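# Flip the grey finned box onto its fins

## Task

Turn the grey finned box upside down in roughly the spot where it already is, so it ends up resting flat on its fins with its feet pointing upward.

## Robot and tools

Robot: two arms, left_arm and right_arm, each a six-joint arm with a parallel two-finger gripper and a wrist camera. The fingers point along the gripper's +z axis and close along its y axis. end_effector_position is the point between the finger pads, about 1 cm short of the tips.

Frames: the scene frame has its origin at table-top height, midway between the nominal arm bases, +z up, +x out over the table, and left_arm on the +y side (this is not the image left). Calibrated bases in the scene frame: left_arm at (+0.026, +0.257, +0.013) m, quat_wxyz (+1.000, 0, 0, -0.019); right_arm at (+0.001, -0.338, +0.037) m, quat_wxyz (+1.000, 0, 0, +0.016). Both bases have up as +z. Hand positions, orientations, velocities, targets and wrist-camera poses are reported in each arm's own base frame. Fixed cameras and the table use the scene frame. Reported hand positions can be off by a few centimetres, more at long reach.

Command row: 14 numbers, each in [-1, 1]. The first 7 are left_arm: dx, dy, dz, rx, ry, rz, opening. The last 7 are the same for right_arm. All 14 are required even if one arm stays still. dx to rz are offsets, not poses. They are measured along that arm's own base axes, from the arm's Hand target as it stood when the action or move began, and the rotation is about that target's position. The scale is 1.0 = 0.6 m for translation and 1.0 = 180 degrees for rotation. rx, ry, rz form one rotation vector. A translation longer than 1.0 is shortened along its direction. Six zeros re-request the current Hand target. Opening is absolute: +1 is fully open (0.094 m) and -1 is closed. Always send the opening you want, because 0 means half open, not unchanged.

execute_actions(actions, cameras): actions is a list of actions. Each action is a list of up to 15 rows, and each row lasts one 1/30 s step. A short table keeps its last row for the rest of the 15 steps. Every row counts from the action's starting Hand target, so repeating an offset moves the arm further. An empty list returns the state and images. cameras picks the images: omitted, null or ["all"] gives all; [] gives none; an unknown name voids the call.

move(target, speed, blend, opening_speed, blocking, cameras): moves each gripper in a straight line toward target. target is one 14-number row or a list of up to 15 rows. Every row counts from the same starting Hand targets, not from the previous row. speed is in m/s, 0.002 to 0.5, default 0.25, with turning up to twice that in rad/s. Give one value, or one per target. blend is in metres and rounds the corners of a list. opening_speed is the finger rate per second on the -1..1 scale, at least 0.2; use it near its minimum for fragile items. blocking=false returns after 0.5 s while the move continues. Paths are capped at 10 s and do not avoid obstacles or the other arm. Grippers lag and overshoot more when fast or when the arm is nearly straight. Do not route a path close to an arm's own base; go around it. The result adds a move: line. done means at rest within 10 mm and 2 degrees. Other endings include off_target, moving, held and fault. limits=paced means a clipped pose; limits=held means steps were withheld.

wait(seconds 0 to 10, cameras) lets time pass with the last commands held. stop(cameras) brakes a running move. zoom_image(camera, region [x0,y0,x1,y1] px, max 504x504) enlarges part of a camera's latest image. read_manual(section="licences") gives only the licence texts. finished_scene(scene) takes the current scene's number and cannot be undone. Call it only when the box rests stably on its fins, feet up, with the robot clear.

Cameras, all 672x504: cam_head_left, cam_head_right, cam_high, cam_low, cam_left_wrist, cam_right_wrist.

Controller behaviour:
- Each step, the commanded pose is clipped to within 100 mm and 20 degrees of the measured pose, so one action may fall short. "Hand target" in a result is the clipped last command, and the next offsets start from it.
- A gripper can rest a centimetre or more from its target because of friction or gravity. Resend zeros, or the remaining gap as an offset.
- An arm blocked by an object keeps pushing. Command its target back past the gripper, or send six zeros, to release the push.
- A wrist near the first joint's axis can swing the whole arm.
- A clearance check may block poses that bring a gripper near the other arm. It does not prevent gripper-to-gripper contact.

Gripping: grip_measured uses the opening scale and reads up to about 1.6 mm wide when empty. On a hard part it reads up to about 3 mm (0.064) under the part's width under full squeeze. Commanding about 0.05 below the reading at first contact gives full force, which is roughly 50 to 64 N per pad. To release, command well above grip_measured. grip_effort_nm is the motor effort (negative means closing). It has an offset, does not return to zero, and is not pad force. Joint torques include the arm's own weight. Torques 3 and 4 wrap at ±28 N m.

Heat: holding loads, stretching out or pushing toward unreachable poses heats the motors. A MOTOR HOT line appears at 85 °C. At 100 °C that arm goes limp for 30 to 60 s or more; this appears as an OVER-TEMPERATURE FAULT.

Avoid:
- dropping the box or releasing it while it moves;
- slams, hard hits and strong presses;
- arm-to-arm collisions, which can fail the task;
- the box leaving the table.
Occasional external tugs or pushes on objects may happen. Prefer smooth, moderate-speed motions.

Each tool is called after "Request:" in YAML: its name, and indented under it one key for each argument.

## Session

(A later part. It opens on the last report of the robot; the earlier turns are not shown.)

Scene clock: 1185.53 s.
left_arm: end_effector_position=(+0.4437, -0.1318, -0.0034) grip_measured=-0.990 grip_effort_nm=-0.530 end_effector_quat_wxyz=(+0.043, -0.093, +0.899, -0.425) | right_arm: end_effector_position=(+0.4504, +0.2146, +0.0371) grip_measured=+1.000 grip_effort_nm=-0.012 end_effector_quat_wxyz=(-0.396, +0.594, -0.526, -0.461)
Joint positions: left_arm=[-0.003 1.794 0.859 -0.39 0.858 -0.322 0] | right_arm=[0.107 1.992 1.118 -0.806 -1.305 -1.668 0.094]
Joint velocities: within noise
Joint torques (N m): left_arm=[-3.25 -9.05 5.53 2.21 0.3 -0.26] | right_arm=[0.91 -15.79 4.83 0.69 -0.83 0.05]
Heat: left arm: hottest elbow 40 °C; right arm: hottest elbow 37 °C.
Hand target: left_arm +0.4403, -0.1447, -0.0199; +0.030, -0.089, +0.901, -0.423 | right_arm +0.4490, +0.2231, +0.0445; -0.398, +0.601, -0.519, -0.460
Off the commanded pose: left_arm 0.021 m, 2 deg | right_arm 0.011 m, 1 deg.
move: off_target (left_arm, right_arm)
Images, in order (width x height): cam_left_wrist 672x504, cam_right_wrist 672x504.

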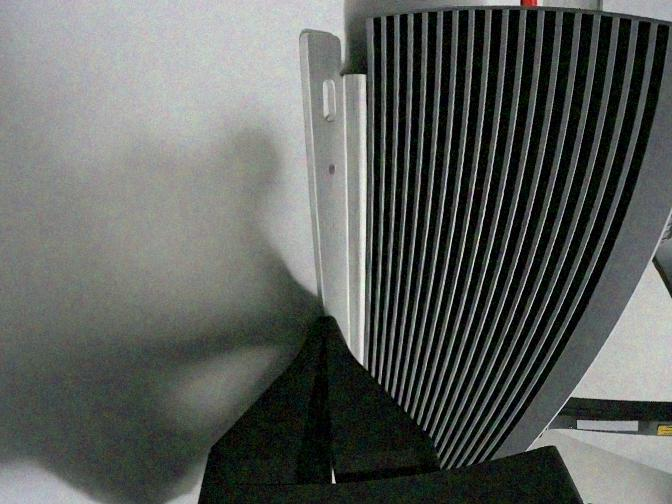

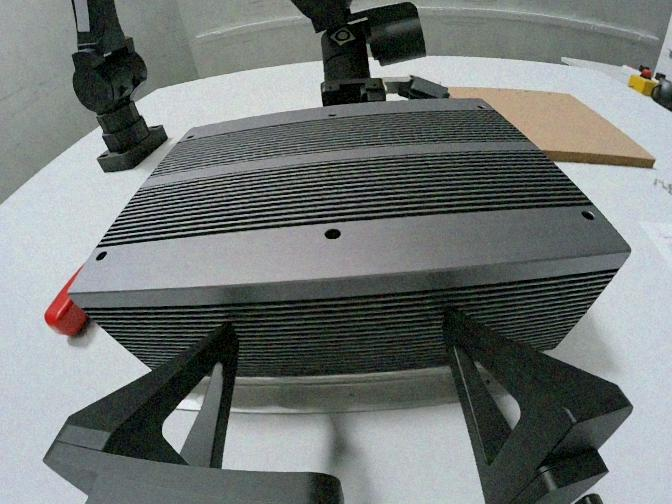

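Request:
move:
  target:
    - [0,0,0,0,0,0,-1,0,0,0.015,0,0,0,1]
    - [0,0,0,0,0,0,-1,-0.005,0.033,0.015,0,0,0,1]
  speed: 0.04
  cameras: ["cam_right_wrist","cam_left_wrist"]

Scene clock: 1194.47 s.
left_arm: end_effector_position=(+0.4437, -0.1318, -0.0034) grip_measured=-0.990 grip_effort_nm=-0.525 end_effector_quat_wxyz=(+0.043, -0.093, +0.899, -0.425) | right_arm: end_effector_position=(+0.4527, +0.2164, +0.0442) grip_measured=+1.000 grip_effort_nm=-0.007 end_effector_quat_wxyz=(-0.403, +0.587, -0.537, -0.453)
Joint positions: left_arm=[-0.003 1.794 0.859 -0.39 0.858 -0.322 0] | right_arm=[0.11 1.952 1.078 -0.671 -1.302 -1.53 0.094]
Joint velocities: within noise
Joint torques (N m): left_arm=[-3.19 -9.05 5.52 2.15 0.3 -0.25] | right_arm=[4.07 -15.91 5.48 1.29 -0.99 0.23]
Heat: left arm: hottest elbow 40 °C; right arm: hottest elbow 37 °C.
Hand target: left_arm +0.4403, -0.1447, -0.0199; +0.030, -0.089, +0.901, -0.423 | right_arm +0.4461, +0.2428, +0.0536; -0.398, +0.601, -0.518, -0.460
Off the commanded pose: left_arm 0.021 m, 2 deg | right_arm 0.029 m, 3 deg.
move: off_target (left_arm, right_arm)
Images, in order (width x height): cam_left_wrist 672x504, cam_right_wrist 672x504.

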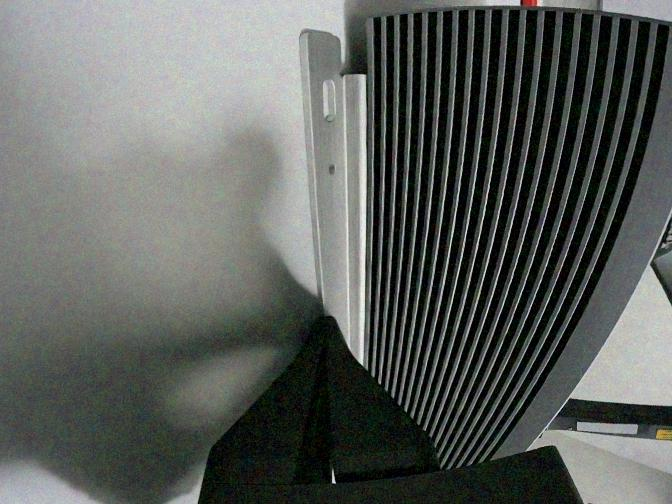

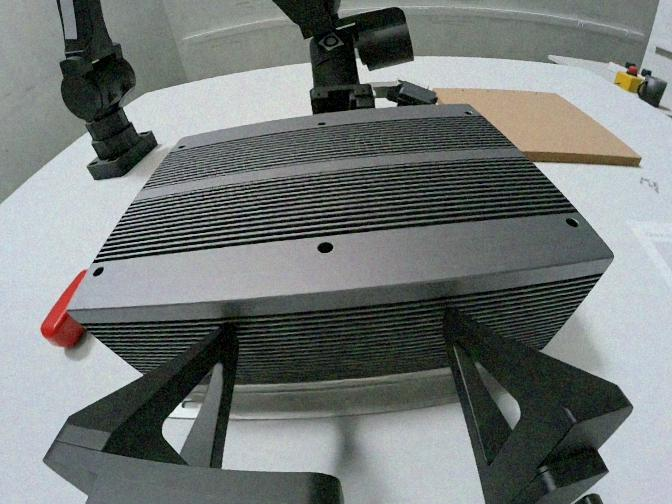

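Request:
move:
  target: [0,0,0,0,0,0,-1,-0.0073,0.05,0.02,0,0,0,1]
  speed: 0.04
  cameras: ["cam_right_wrist","cam_left_wrist"]

Scene clock: 1202.10 s.
left_arm: end_effector_position=(+0.4446, -0.1311, -0.0035) grip_measured=-0.990 grip_effort_nm=-0.525 end_effector_quat_wxyz=(+0.045, -0.093, +0.899, -0.425) | right_arm: end_effector_position=(+0.4535, +0.2171, +0.0442) grip_measured=+1.000 grip_effort_nm=-0.007 end_effector_quat_wxyz=(-0.405, +0.576, -0.555, -0.442)
Joint positions: left_arm=[-0.002 1.794 0.859 -0.387 0.856 -0.322 0] | right_arm=[0.114 1.918 1.023 -0.5 -1.281 -1.362 0.094]
Joint velocities: within noise
Joint torques (N m): left_arm=[-3.37 -9.05 5.53 2.14 0.4 -0.25] | right_arm=[8.82 -16.38 6.42 1.65 -1.54 0.45]
Heat: left arm: hottest elbow 40 °C; right arm: hottest elbow 37 °C.
Hand target: left_arm +0.4403, -0.1449, -0.0199; +0.030, -0.088, +0.901, -0.423 | right_arm +0.4417, +0.2728, +0.0655; -0.398, +0.601, -0.519, -0.460
Off the commanded pose: left_arm 0.022 m, 2 deg | right_arm 0.061 m, 6 deg.
move: off_target (left_arm, right_arm)
Images, in order (width x height): cam_left_wrist 672x504, cam_right_wrist 672x504.

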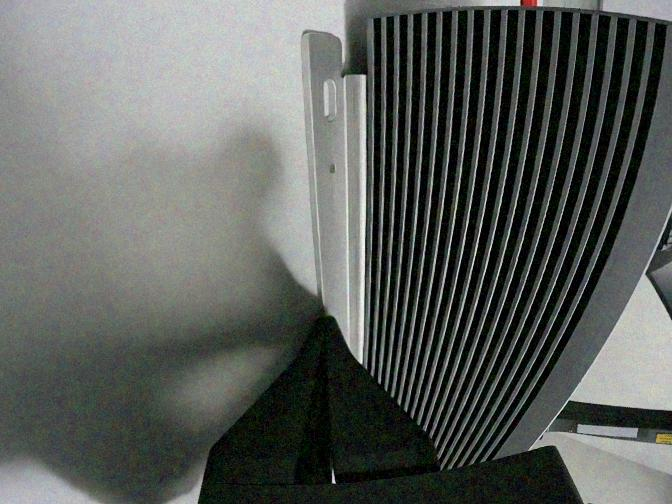

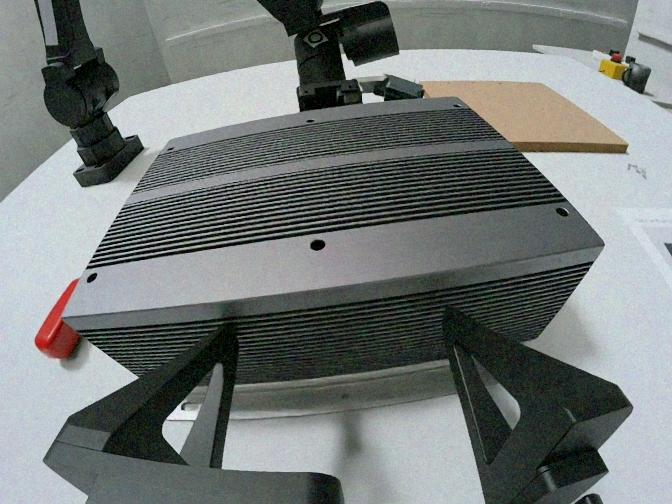

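Request:
move:
  target: [0,0,0,0,0,0,-1,-0.002,0.015,0.045,0,0,0,1]
  speed: 0.04
  cameras: ["cam_right_wrist","cam_left_wrist"]

Scene clock: 1207.87 s.
left_arm: end_effector_position=(+0.4473, -0.1263, -0.0037) grip_measured=-0.990 grip_effort_nm=-0.530 end_effector_quat_wxyz=(+0.051, -0.096, +0.900, -0.423) | right_arm: end_effector_position=(+0.4488, +0.2253, +0.0525) grip_measured=+1.000 grip_effort_nm=-0.007 end_effector_quat_wxyz=(-0.394, +0.579, -0.563, -0.438)
Joint positions: left_arm=[0.008 1.794 0.859 -0.379 0.852 -0.322 0] | right_arm=[0.135 1.884 1.012 -0.492 -1.254 -1.314 0.094]
Joint velocities: within noise
Joint torques (N m): left_arm=[-4.25 -9 5.52 1.76 0.54 -0.25] | right_arm=[8.12 -18.32 7.24 1.51 -2.57 0.6]
Heat: left arm: hottest elbow 40 °C; right arm: hottest elbow 37 °C.
Hand target: left_arm +0.4403, -0.1448, -0.0199; +0.030, -0.088, +0.901, -0.423 | right_arm +0.4405, +0.2818, +0.0925; -0.398, +0.601, -0.519, -0.460
Off the commanded pose: left_arm 0.026 m, 3 deg | right_arm 0.070 m, 6 deg.
move: off_target (left_arm, right_arm)
Images, in order (width x height): cam_left_wrist 672x504, cam_right_wrist 672x504.

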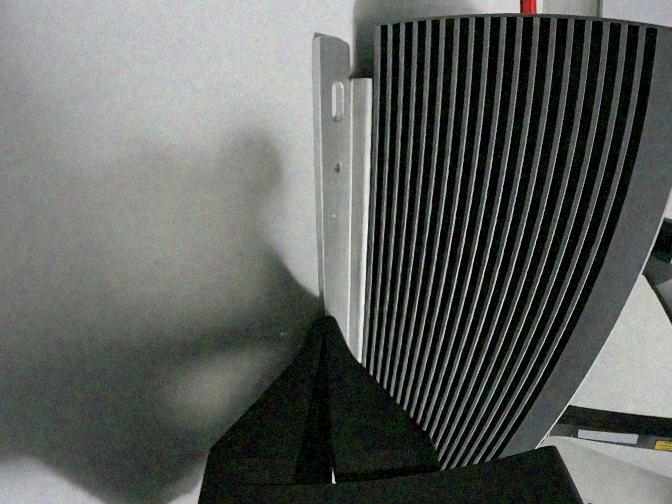

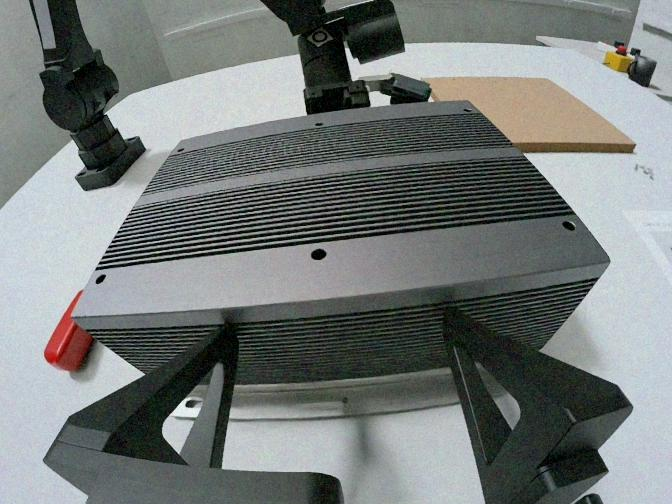

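Request:
zoom_image:
  camera: "cam_right_wrist"
  region: [60, 220, 560, 450]

Scaled by 1.008 from the camera's 672x504 image, which has a finer 960x720 frame.

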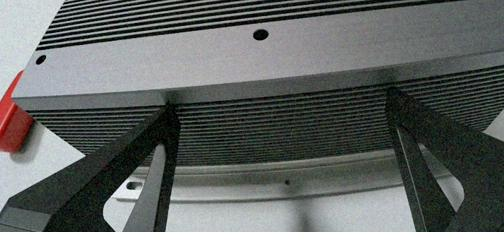

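Request:
move:
  target: [0.008,-0.045,-0.01,0,0,0,-1,-0.002,0.02,0.0,0,0,0,1]
  speed: 0.04
  cameras: ["cam_right_wrist","cam_left_wrist"]

Scene clock: 1221.57 s.
left_arm: end_effector_position=(+0.4558, -0.1251, -0.0037) grip_measured=-0.990 grip_effort_nm=-0.530 end_effector_quat_wxyz=(+0.060, -0.121, +0.897, -0.422) | right_arm: end_effector_position=(+0.4515, +0.2282, +0.0544) grip_measured=+1.000 grip_effort_nm=-0.017 end_effector_quat_wxyz=(-0.397, +0.572, -0.570, -0.436)
Joint positions: left_arm=[0.007 1.794 0.854 -0.321 0.838 -0.399 0] | right_arm=[0.141 1.874 0.996 -0.412 -1.249 -1.231 0.094]
Joint velocities: within noise
Joint torques (N m): left_arm=[-9.11 -8 5.61 2.58 0.45 -0.25] | right_arm=[9.93 -17.44 7.51 1.8 -2.38 0.55]
Heat: left arm: hottest elbow 40 °C; right arm: hottest elbow 38 °C.
Hand target: left_arm +0.4451, -0.1719, -0.0259; +0.030, -0.088, +0.901, -0.423 | right_arm +0.4393, +0.2939, +0.0926; -0.398, +0.601, -0.518, -0.460
Off the commanded pose: left_arm 0.053 m, 5 deg | right_arm 0.077 m, 7 deg.
move: off_target (left_arm, right_arm)
Images, in order (width x height): cam_left_wrist 672x504, cam_right_wrist 672x504.

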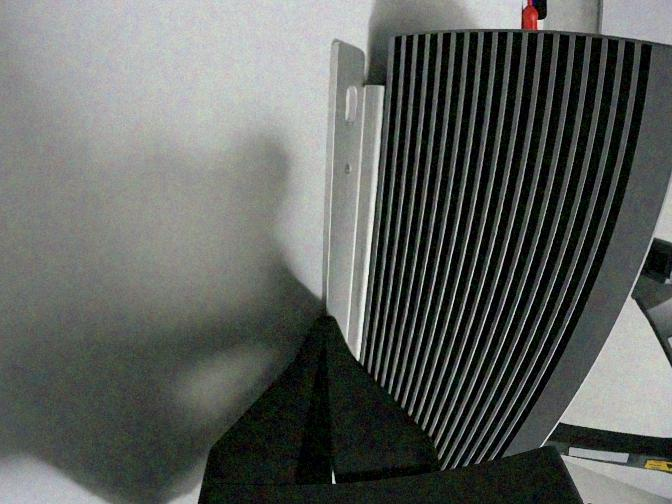

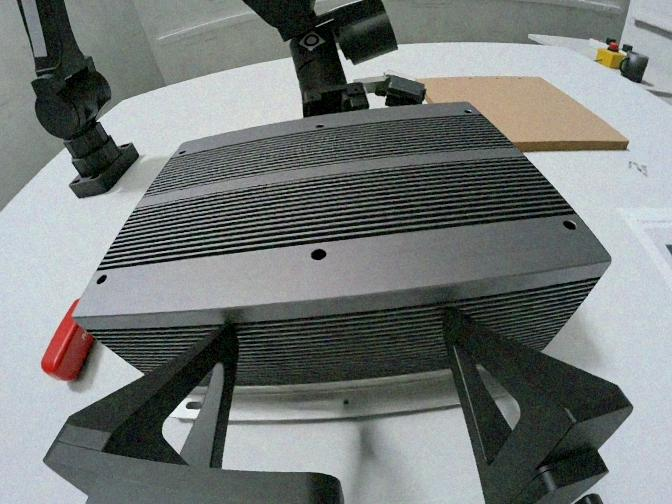

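Request:
move:
  target: [0,0,0,0,0,0,-1,0,0,0.05,0,0,0,1]
  speed: 0.04
  cameras: ["cam_right_wrist","cam_low"]

Scene clock: 1233.23 s.
left_arm: end_effector_position=(+0.4582, -0.1389, -0.0031) grip_measured=-0.990 grip_effort_nm=-0.530 end_effector_quat_wxyz=(+0.069, -0.102, +0.899, -0.420) | right_arm: end_effector_position=(+0.4203, +0.2945, +0.1081) grip_measured=+1.000 grip_effort_nm=-0.012 end_effector_quat_wxyz=(-0.379, +0.597, -0.525, -0.473)
Joint positions: left_arm=[-0.027 1.794 0.854 -0.285 0.825 -0.406 0] | right_arm=[0.285 1.776 1.007 -0.417 -1.282 -1.125 0.094]
Joint velocities: within noise
Joint torques (N m): left_arm=[-6.53 -7.88 6.04 1.36 0.89 -0.28] | right_arm=[-1.85 -13.86 8.64 1.46 -0.55 0.04]
Heat: left arm: hottest elbow 39 °C; right arm: hottest elbow 38 °C.
Hand target: left_arm +0.4451, -0.1718, -0.0258; +0.030, -0.088, +0.901, -0.423 | right_arm +0.4392, +0.2939, +0.1225; -0.398, +0.601, -0.518, -0.460
Off the commanded pose: left_arm 0.042 m, 5 deg | right_arm 0.024 m, 3 deg.
move: off_target (left_arm, right_arm)
Images, in order (width x height): cam_low 672x504, cam_right_wrist 672x504.

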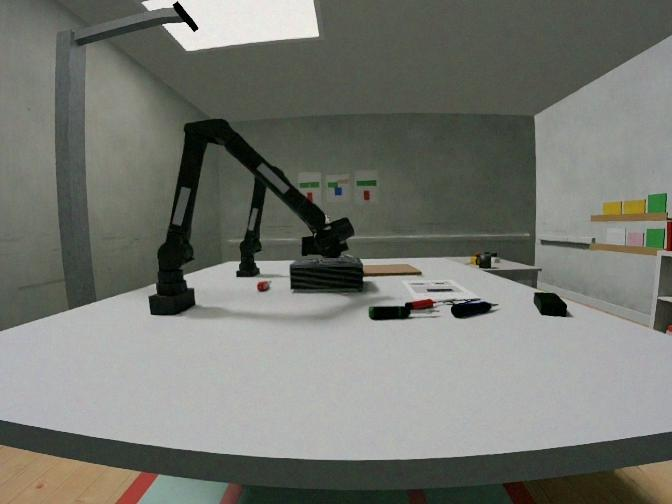

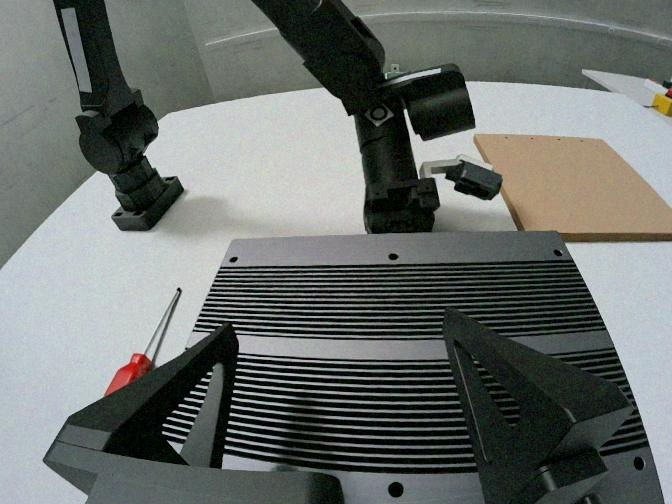

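Request:
move:
  target:
    - [-0.009,0.049,0.0,0,0,0,-1,0,0,0.033,0,0,0,1]
    - [-0.009,0.049,0,0,0,0,-1,0.0285,-0.193,0.033,0,0,0,1]
    - [-0.009,0.049,0,0,0,0,-1,0.0285,-0.193,-0.1275,0,0,0,1]
  speed: 0.15
  blend: 0.02
  cameras: ["cam_right_wrist","cam_left_wrist"]

Scene clock: 1352.30 s.
left_arm: end_effector_position=(+0.4517, -0.1376, -0.0045) grip_measured=-0.990 grip_effort_nm=-0.530 end_effector_quat_wxyz=(+0.062, -0.084, +0.899, -0.425) | right_arm: end_effector_position=(+0.4444, +0.1816, +0.0445) grip_measured=+1.000 grip_effort_nm=-0.002 end_effector_quat_wxyz=(-0.392, +0.598, -0.521, -0.466)
Joint positions: left_arm=[-0.018 1.8 0.857 -0.325 0.848 -0.342 0] | right_arm=[0.038 2.018 1.172 -1.137 -1.286 -1.981 0.094]
Joint velocities: within noise
Joint torques (N m): left_arm=[-1.67 -8.59 5.59 0.2 0.72 0.02] | right_arm=[-0.97 -14.45 6.91 -0.32 -0.6 -0.11]
Heat: left arm: hottest elbow 39 °C; right arm: hottest elbow 40 °C.
Hand target: left_arm +0.4398, -0.1424, -0.0258; +0.030, -0.088, +0.901, -0.423 | right_arm +0.4563, +0.1780, +0.0459; -0.398, +0.601, -0.519, -0.460
Off the commanded pose: left_arm 0.025 m, 4 deg | right_arm 0.013 m, 1 deg.
move: off_target (left_arm, right_arm); blend cut to 0.0135 m at target 1
Images, in order (width x height): cam_left_wrist 672x504, cam_right_wrist 672x504.

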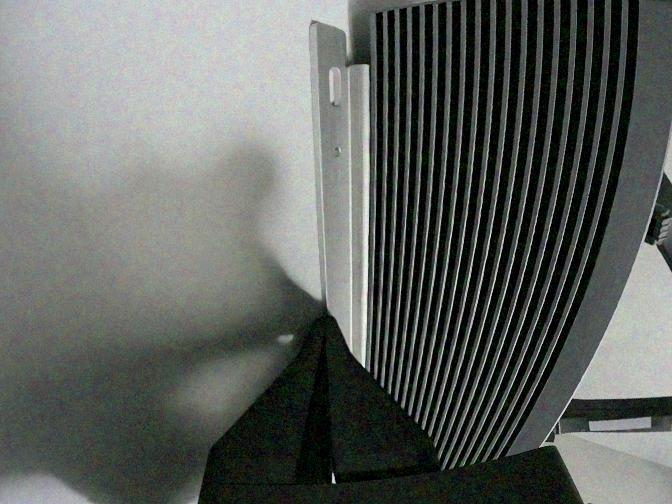

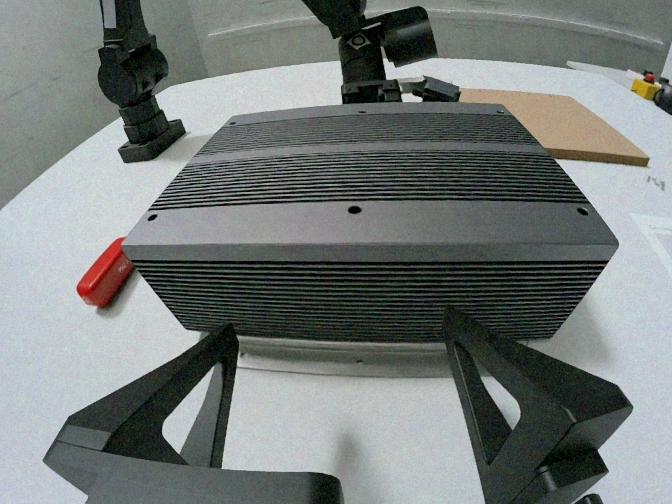

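Request:
move:
  target:
    - [-0.006,0.033,0,0,0,0,-1,0,0,-0.015,0,0,0,1]
    - [-0.055,0.0235,0,0,0,0,-1,-0.004,0.03,-0.015,0,0,0,1]
    - [-0.049,-0.009,0,0,0,0,-1,-0.010,0.066,-0.013,0,0,0,1]
  speed: 0.06
  cameras: ["cam_right_wrist","cam_left_wrist"]

Scene clock: 1368.77 s.
left_arm: end_effector_position=(+0.4262, -0.1392, -0.0055) grip_measured=-0.990 grip_effort_nm=-0.525 end_effector_quat_wxyz=(+0.056, -0.082, +0.896, -0.434) | right_arm: end_effector_position=(+0.4528, +0.2047, +0.0305) grip_measured=+1.000 grip_effort_nm=-0.007 end_effector_quat_wxyz=(-0.397, +0.591, -0.530, -0.460)
Joint positions: left_arm=[-0.017 1.768 0.789 -0.302 0.87 -0.334 0] | right_arm=[0.085 2.012 1.127 -0.839 -1.303 -1.711 0.094]
Joint velocities: within noise
Joint torques (N m): left_arm=[-3.02 -9.11 3.7 1.39 -0.32 -0.28] | right_arm=[1.2 -16.32 4.74 0.62 -0.86 0.04]
Heat: left arm: hottest elbow 39 °C; right arm: hottest elbow 40 °C.
Hand target: left_arm +0.4103, -0.1477, -0.0259; +0.030, -0.089, +0.901, -0.423 | right_arm +0.4504, +0.2175, +0.0382; -0.398, +0.601, -0.519, -0.460
Off the commanded pose: left_arm 0.027 m, 3 deg | right_arm 0.015 m, 2 deg.
move: off_target (left_arm, right_arm)
Images, in order (width x height): cam_left_wrist 672x504, cam_right_wrist 672x504.

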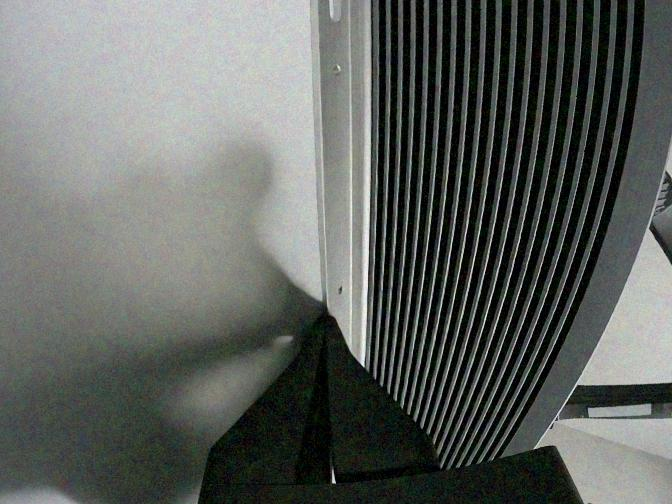

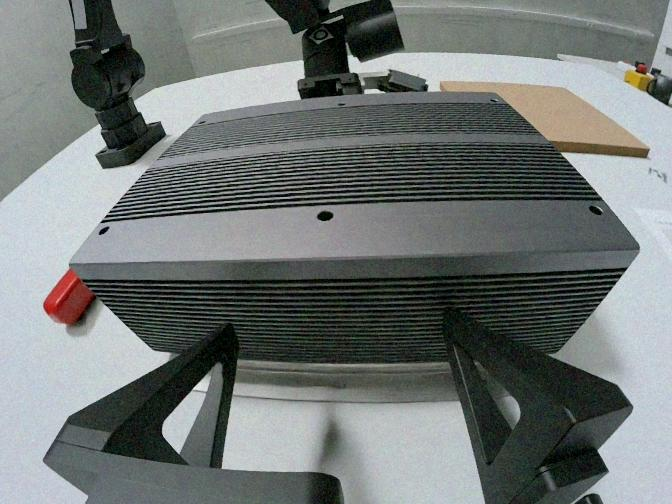

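Request:
move:
  target: [0.009,-0.049,-0.005,0,0,0,-1,-0.011,0.074,0.015,0,0,0,1]
  speed: 0.04
  cameras: ["cam_right_wrist"]

Scene clock: 1381.37 s.
left_arm: end_effector_position=(+0.4272, -0.1411, -0.0048) grip_measured=-0.990 grip_effort_nm=-0.530 end_effector_quat_wxyz=(+0.059, -0.110, +0.895, -0.428) | right_arm: end_effector_position=(+0.4540, +0.2106, +0.0315) grip_measured=+1.000 grip_effort_nm=-0.002 end_effector_quat_wxyz=(-0.399, +0.562, -0.567, -0.453)
Joint positions: left_arm=[-0.028 1.752 0.768 -0.247 0.845 -0.425 0] | right_arm=[0.099 1.952 1.028 -0.507 -1.292 -1.359 0.094]
Joint velocities: within noise
Joint torques (N m): left_arm=[-8.18 -7 5.26 2.55 -0.11 -0.34] | right_arm=[7.53 -16.21 5.74 1.47 -1.37 -0.1]
Heat: left arm: hottest elbow 38 °C; right arm: hottest elbow 39 °C.
Hand target: left_arm +0.4158, -0.1772, -0.0287; +0.030, -0.088, +0.901, -0.423 | right_arm +0.4438, +0.2619, +0.0472; -0.398, +0.601, -0.519, -0.460
Off the commanded pose: left_arm 0.045 m, 4 deg | right_arm 0.055 m, 7 deg.
move: off_target (left_arm, right_arm)
Images, in order (width x height): cam_right_wrist 672x504.

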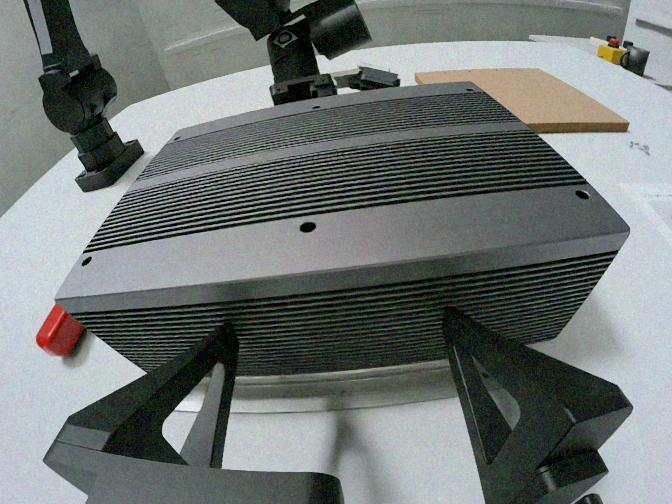

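Request:
move:
  target: [0.006,-0.032,-0.005,0,0,0,-1,-0.008,0.054,0.02,0,0,0,1]
  speed: 0.04
  cameras: ["cam_right_wrist"]

Scene clock: 1387.30 s.
left_arm: end_effector_position=(+0.4276, -0.1425, -0.0043) grip_measured=-0.990 grip_effort_nm=-0.525 end_effector_quat_wxyz=(+0.062, -0.126, +0.894, -0.425) | right_arm: end_effector_position=(+0.4538, +0.2111, +0.0339) grip_measured=+1.000 grip_effort_nm=-0.017 end_effector_quat_wxyz=(-0.412, +0.562, -0.572, -0.433)
Joint positions: left_arm=[-0.036 1.742 0.755 -0.215 0.827 -0.479 0] | right_arm=[0.102 1.918 0.975 -0.352 -1.269 -1.249 0.094]
Joint velocities: within noise
Joint torques (N m): left_arm=[-10.93 -5.54 6.27 3.26 0.06 -0.4] | right_arm=[12.04 -16.21 7.15 2.15 -1.59 0.56]
Heat: left arm: hottest elbow 38 °C; right arm: hottest elbow 39 °C.
Hand target: left_arm +0.4192, -0.1964, -0.0319; +0.030, -0.089, +0.901, -0.423 | right_arm +0.4390, +0.2944, +0.0593; -0.398, +0.601, -0.519, -0.460
Off the commanded pose: left_arm 0.061 m, 6 deg | right_arm 0.088 m, 8 deg.
move: off_target (left_arm, right_arm)
Images, in order (width x height): cam_right_wrist 672x504.

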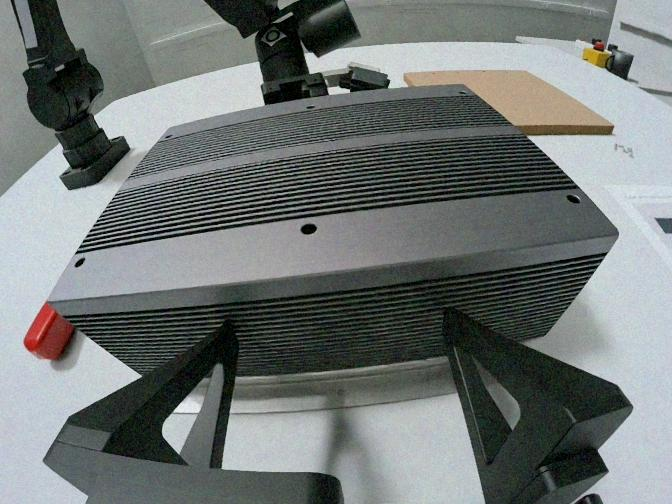

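Request:
move:
  target: [0.002,-0.01,-0.005,0,0,0,-1,0,0,0.035,0,0,0,1]
  speed: 0.03
  cameras: ["cam_right_wrist"]

Scene clock: 1392.00 s.
left_arm: end_effector_position=(+0.4320, -0.1419, -0.0040) grip_measured=-0.990 grip_effort_nm=-0.525 end_effector_quat_wxyz=(+0.072, -0.129, +0.895, -0.421) | right_arm: end_effector_position=(+0.4534, +0.2140, +0.0410) grip_measured=+1.000 grip_effort_nm=-0.007 end_effector_quat_wxyz=(-0.404, +0.564, -0.579, -0.428)
Joint positions: left_arm=[-0.039 1.74 0.752 -0.187 0.811 -0.496 0] | right_arm=[0.111 1.893 0.974 -0.366 -1.246 -1.227 0.094]
Joint velocities: within noise
Joint torques (N m): left_arm=[-11.75 -4.78 6.42 2.99 0.47 -0.35] | right_arm=[11.69 -17.96 7.56 1.46 -2.56 0.48]
Heat: left arm: hottest elbow 38 °C; right arm: hottest elbow 39 °C.
Hand target: left_arm +0.4204, -0.2024, -0.0348; +0.030, -0.088, +0.901, -0.423 | right_arm +0.4390, +0.2944, +0.0802; -0.398, +0.601, -0.519, -0.460
Off the commanded pose: left_arm 0.069 m, 7 deg | right_arm 0.091 m, 9 deg.
move: off_target (left_arm, right_arm)
Images, in order (width x height): cam_right_wrist 672x504.

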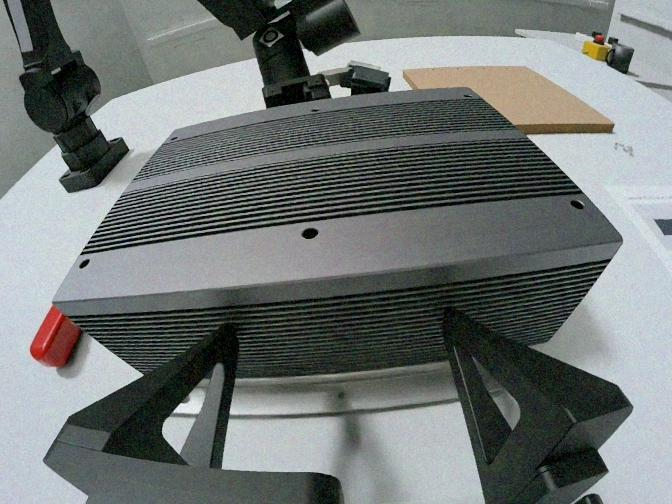

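Request:
move:
  target: [0,-0.005,0,0,0,0,-1,-0.001,0.005,0.02,0,0,0,1]
  speed: 0.02
  cameras: ["cam_right_wrist"]

Scene clock: 1397.27 s.
left_arm: end_effector_position=(+0.4324, -0.1421, -0.0040) grip_measured=-0.990 grip_effort_nm=-0.525 end_effector_quat_wxyz=(+0.072, -0.131, +0.895, -0.421) | right_arm: end_effector_position=(+0.4533, +0.2179, +0.0515) grip_measured=+1.000 grip_effort_nm=-0.007 end_effector_quat_wxyz=(-0.402, +0.564, -0.581, -0.428)
Joint positions: left_arm=[-0.04 1.74 0.752 -0.184 0.809 -0.504 0] | right_arm=[0.12 1.867 0.974 -0.371 -1.239 -1.201 0.094]
Joint velocities: within noise
Joint torques (N m): left_arm=[-12.04 -4.78 6.35 3.14 0.43 -0.35] | right_arm=[11.34 -17.08 7.79 1.5 -2.74 0.45]
Heat: left arm: hottest elbow 39 °C; right arm: hottest elbow 39 °C.
Hand target: left_arm +0.4206, -0.2054, -0.0348; +0.030, -0.088, +0.901, -0.423 | right_arm +0.4383, +0.2974, +0.0923; -0.398, +0.601, -0.519, -0.460
Off the commanded pose: left_arm 0.071 m, 7 deg | right_arm 0.090 m, 9 deg.
move: off_target (left_arm, right_arm)
Images, in order (width x height): cam_right_wrist 672x504.

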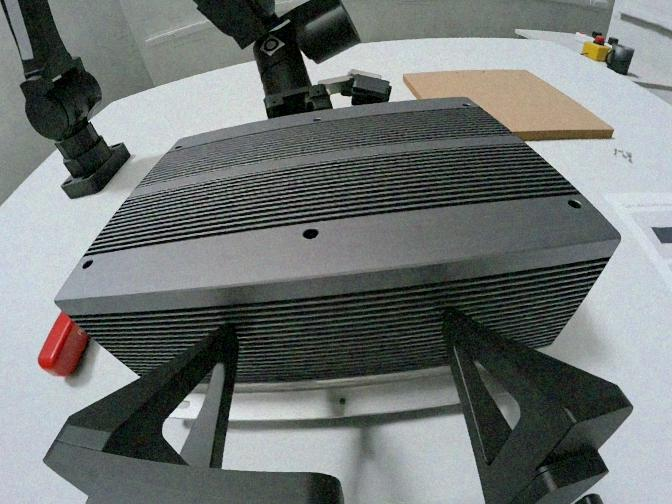

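Request:
move:
  target: [0,0,0,0,0,0,-1,-0.002,0.012,0.033,0,0,0,1]
  speed: 0.02
  cameras: ["cam_right_wrist"]

Scene clock: 1403.63 s.
left_arm: end_effector_position=(+0.4336, -0.1422, -0.0039) grip_measured=-0.990 grip_effort_nm=-0.525 end_effector_quat_wxyz=(+0.075, -0.131, +0.895, -0.419) | right_arm: end_effector_position=(+0.4530, +0.2291, +0.0831) grip_measured=+1.000 grip_effort_nm=-0.007 end_effector_quat_wxyz=(-0.405, +0.559, -0.578, -0.434)
Joint positions: left_arm=[-0.041 1.739 0.752 -0.176 0.804 -0.506 0] | right_arm=[0.142 1.802 0.974 -0.362 -1.248 -1.119 0.094]
Joint velocities: within noise
Joint torques (N m): left_arm=[-12.04 -4.78 6.42 2.8 0.62 -0.35] | right_arm=[11.11 -15.33 8.28 1.84 -1.96 0.27]
Heat: left arm: hottest elbow 39 °C; right arm: hottest elbow 39 °C.
Hand target: left_arm +0.4206, -0.2055, -0.0348; +0.030, -0.088, +0.901, -0.423 | right_arm +0.4372, +0.3046, +0.1121; -0.398, +0.601, -0.519, -0.460
Off the commanded pose: left_arm 0.072 m, 7 deg | right_arm 0.082 m, 9 deg.
move: off_target (left_arm, right_arm)
Images, in order (width x height): cam_right_wrist 672x504.

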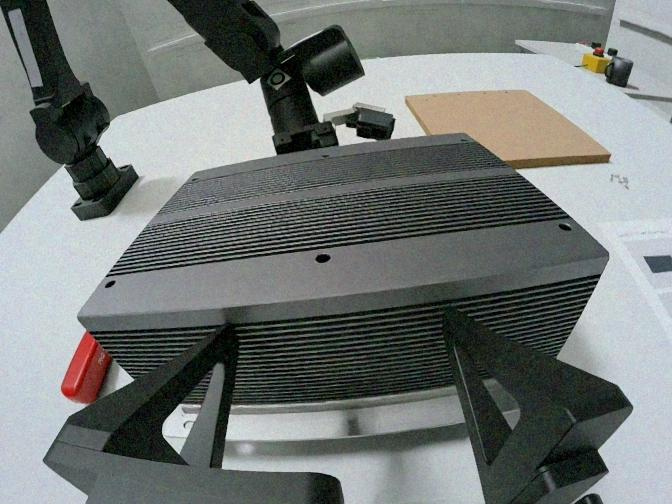

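Request:
move:
  target: [0,0,0,0,0,0,-1,-0.004,0.03,0.02,-0.044,-0.0065,0,1]
  speed: 0.025
  cameras: ["cam_right_wrist"]

Scene clock: 1419.93 s.
left_arm: end_effector_position=(+0.4307, -0.1693, -0.0039) grip_measured=-0.990 grip_effort_nm=-0.525 end_effector_quat_wxyz=(+0.070, -0.107, +0.896, -0.424) | right_arm: end_effector_position=(+0.4247, +0.3112, +0.1036) grip_measured=+1.000 grip_effort_nm=-0.012 end_effector_quat_wxyz=(-0.349, +0.623, -0.558, -0.424)
Joint positions: left_arm=[-0.103 1.748 0.756 -0.145 0.803 -0.527 0] | right_arm=[0.334 1.754 1.039 -0.459 -1.126 -1.094 0.094]
Joint velocities: within noise
Joint torques (N m): left_arm=[-7.36 -4.66 6.89 2.03 0.53 -0.25] | right_arm=[0.67 -15.27 9.4 0.83 -0.53 0.07]
Heat: left arm: hottest elbow 39 °C; right arm: hottest elbow 39 °C.
Hand target: left_arm +0.4205, -0.2054, -0.0348; +0.030, -0.088, +0.901, -0.423 | right_arm +0.4349, +0.3226, +0.1242; -0.361, +0.632, -0.545, -0.417
Off the commanded pose: left_arm 0.049 m, 5 deg | right_arm 0.026 m, 2 deg.
move: off_target (left_arm, right_arm)
Images, in order (width x height): cam_right_wrist 672x504.

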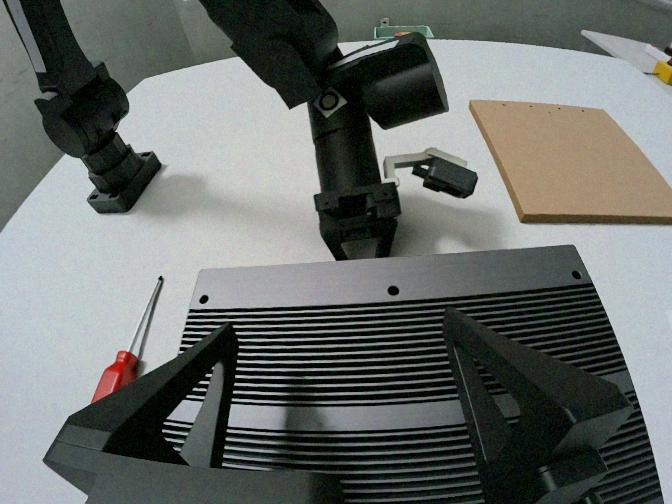

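Request:
move:
  target:
    - [-0.0135,0.0716,0.01,0,0,0,-1,0,0,0.083,0,0,0,0.32]
    - [-0.0135,0.0716,0.01,0,0,0,-1,0.051,-0.346,0.083,-0.0522,0.4634,-0.1818,0.32]
    - [-0.0135,0.0716,0.01,0,0,0,-1,0.051,-0.346,-0.167,-0.0522,0.4634,-0.1818,0.32]
  speed: 0.2

Scene clock: 1551.43 s.
left_arm: end_effector_position=(+0.4223, -0.1668, -0.0050) grip_measured=-0.990 grip_effort_nm=-0.525 end_effector_quat_wxyz=(+0.057, -0.076, +0.896, -0.435) | right_arm: end_effector_position=(+0.4610, +0.1203, +0.0254) grip_measured=+0.322 grip_effort_nm=-0.095 end_effector_quat_wxyz=(-0.046, -0.064, +0.813, +0.577)
Joint positions: left_arm=[-0.086 1.76 0.768 -0.217 0.853 -0.42 0] | right_arm=[-0.081 2.096 1.271 -1.341 -1.16 -0.636 0.062]
Joint velocities: within noise
Joint torques (N m): left_arm=[-0.38 -7.59 5.16 0.34 0.01 0.03] | right_arm=[-1.2 -15.44 5.08 -0.14 -0.56 -0.01]
Heat: left arm: hottest elbow 40 °C; right arm: hottest elbow 45 °C.
Hand target: left_arm +0.4124, -0.1624, -0.0288; +0.030, -0.089, +0.901, -0.423 | right_arm +0.4654, +0.1151, +0.0239; -0.042, -0.060, +0.815, +0.575
Off the commanded pose: left_arm 0.026 m, 4 deg | right_arm 0.007 m, 1 deg.
move: off_target (left_arm)

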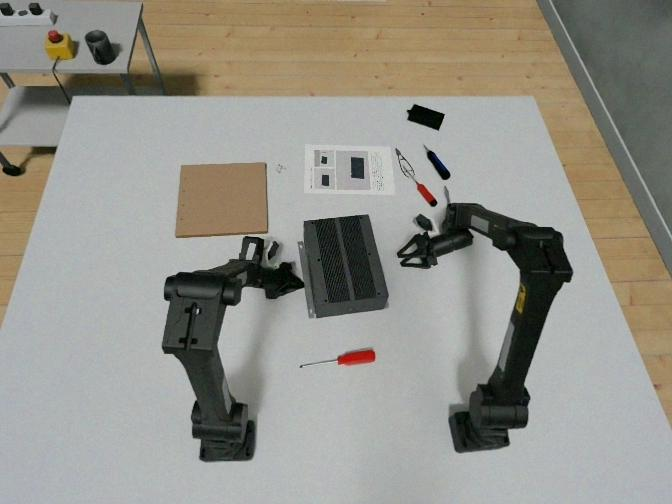

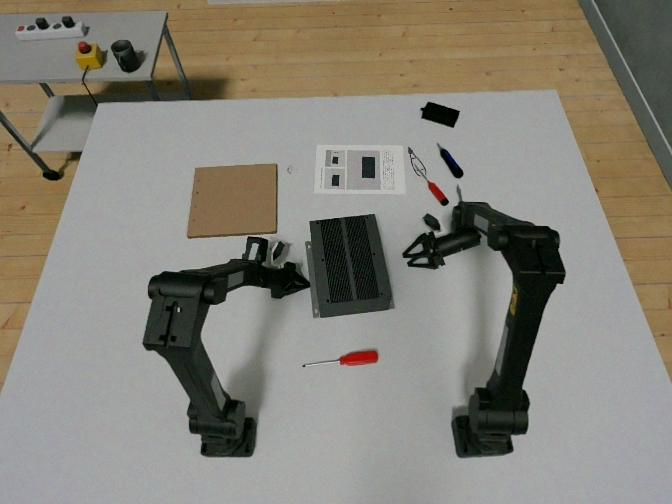

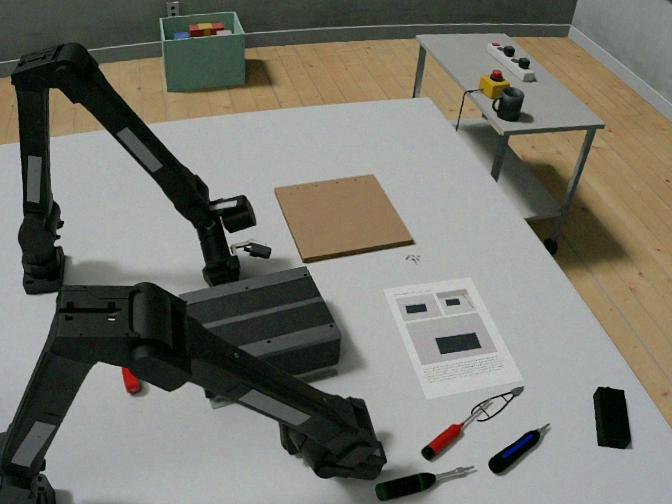

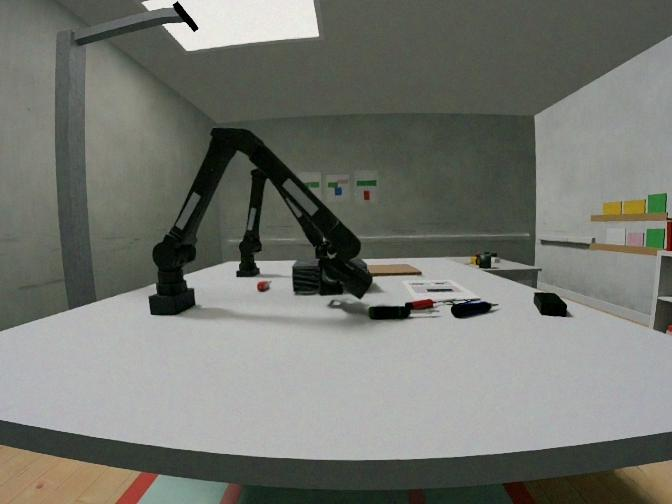

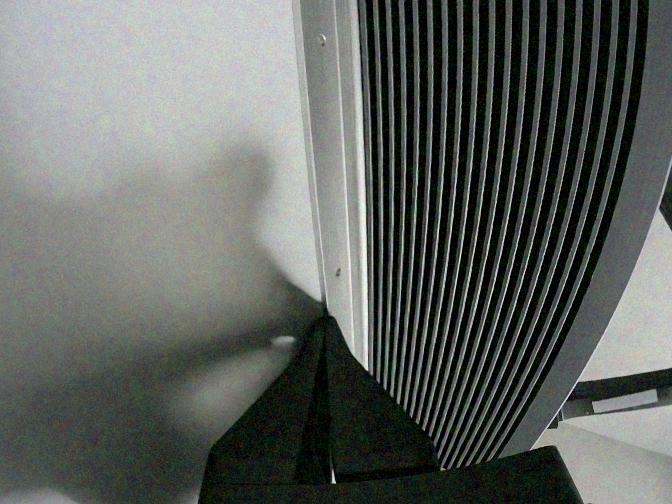

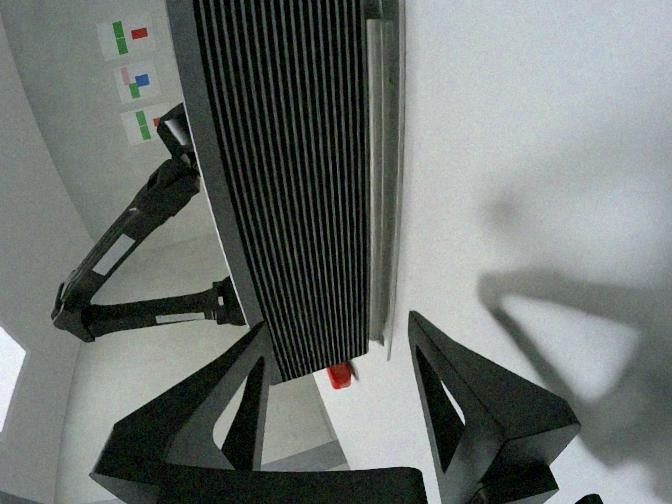

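Request:
zoom_image:
  camera: "cam_right_wrist"
  region: [240, 0, 540, 400]

Scaled by 1.260 from the camera's 672x504 image, which has a finer 960x720 frame.

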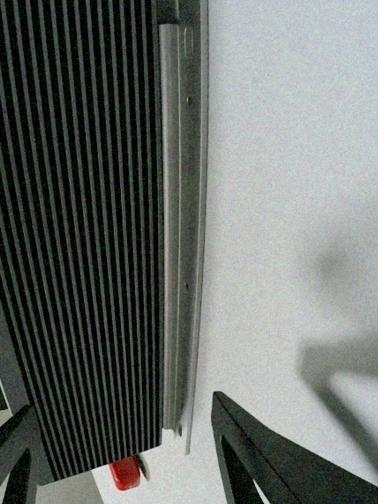

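Request:
move:
  target:
    - [0,0,0,0,0,0,-1,0,0,-0.035,0,0,-0.014,0.32]
    - [0,0,0,0,0,0,-1,-0.028,0.067,-0.035,0,0,-0.014,0.32]
  speed: 0.06
  cameras: ["cam_right_wrist","cam_low"]

Request:
zoom_image:
  camera: "cam_right_wrist"
  region: [220, 200, 520, 420]

Scene clock: 1606.00 s.
left_arm: end_effector_position=(+0.4223, -0.1668, -0.0050) grip_measured=-0.990 grip_effort_nm=-0.525 end_effector_quat_wxyz=(+0.057, -0.076, +0.896, -0.435) | right_arm: end_effector_position=(+0.4490, +0.1500, -0.0003) grip_measured=+0.321 grip_effort_nm=-0.076 end_effector_quat_wxyz=(-0.030, -0.036, +0.815, +0.578)
Joint positions: left_arm=[-0.086 1.76 0.768 -0.217 0.853 -0.42 0] | right_arm=[-0.024 2.061 1.131 -0.969 -1.214 -0.34 0.062]
Joint velocities: within noise
Joint torques (N m): left_arm=[-0.32 -7.53 5.19 0.32 0.01 0.03] | right_arm=[1.14 -16.26 4.05 0.46 -0.58 0.01]
Heat: left arm: hottest elbow 39 °C; right arm: hottest elbow 38 °C.
Hand target: left_arm +0.4124, -0.1624, -0.0288; +0.030, -0.089, +0.901, -0.423 | right_arm +0.4485, +0.1551, +0.0028; -0.029, -0.042, +0.816, +0.576
Off the commanded pose: left_arm 0.026 m, 4 deg | right_arm 0.006 m, 1 deg.
move: off_target (left_arm)
Images, in order (width x height): cam_low 672x504, cam_right_wrist 672x504.

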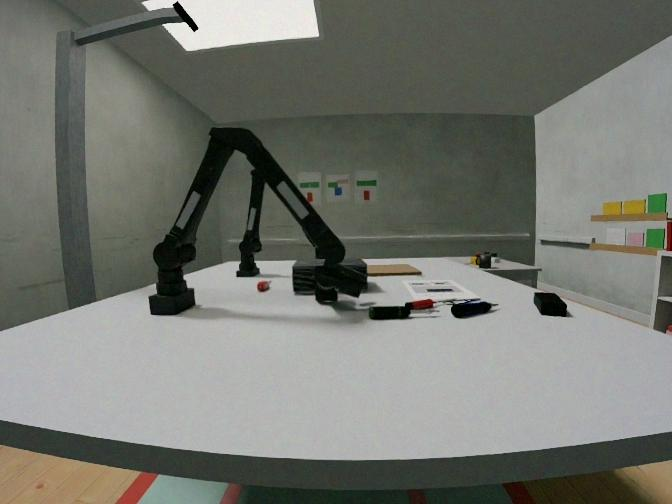

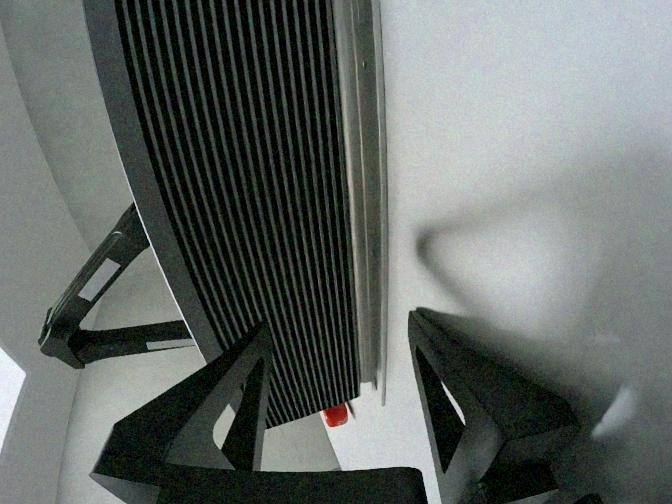

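Scaled by 1.680 from the camera's 672x504 image, which has a finer 960x720 frame.

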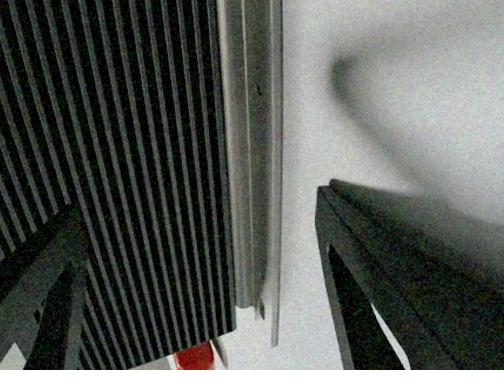

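Request:
move:
  target: [0.0143,-0.085,0,0,0,0,-1,-0.0127,0.111,0.008,0,0,0,0.32]
  speed: 0.04
  cameras: ["cam_right_wrist"]

Request:
zoom_image:
  camera: "cam_right_wrist"
  region: [220, 200, 520, 420]

Scene clock: 1625.07 s.
left_arm: end_effector_position=(+0.4246, -0.1705, -0.0042) grip_measured=-0.990 grip_effort_nm=-0.520 end_effector_quat_wxyz=(+0.049, -0.119, +0.894, -0.429) | right_arm: end_effector_position=(+0.4499, +0.1746, -0.0004) grip_measured=+0.320 grip_effort_nm=0.012 end_effector_quat_wxyz=(-0.013, +0.002, +0.818, +0.575)
Joint positions: left_arm=[-0.102 1.749 0.759 -0.18 0.823 -0.544 0] | right_arm=[0.029 1.99 1.012 -0.566 -1.225 0.052 0.062]
Joint velocities: within noise
Joint torques (N m): left_arm=[-9.17 -5.77 6.76 3.47 -0.42 -0.34] | right_arm=[7.18 -15.33 5.04 1.37 -0.88 0.01]
Heat: left arm: hottest elbow 39 °C; right arm: hottest elbow 37 °C.
Hand target: left_arm +0.4210, -0.2134, -0.0288; +0.030, -0.089, +0.901, -0.423 | right_arm +0.4409, +0.2217, +0.0075; -0.029, -0.042, +0.816, +0.576
Off the commanded pose: left_arm 0.050 m, 4 deg | right_arm 0.049 m, 5 deg.
move: off_target (left_arm, right_arm)
Images, in order (width x height): cam_right_wrist 672x504.

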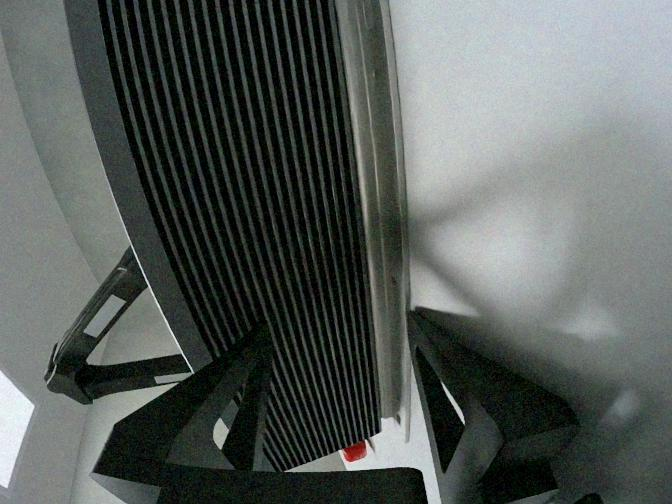

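Scaled by 1.680 from the camera's 672x504 image, which has a finer 960x720 frame.

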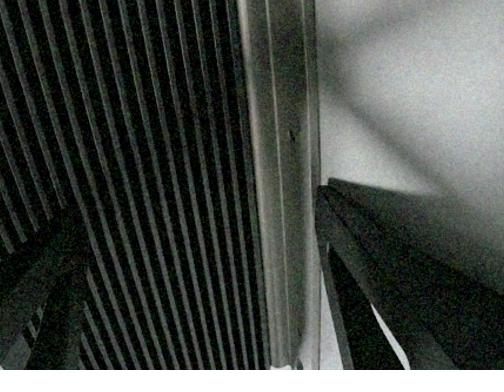

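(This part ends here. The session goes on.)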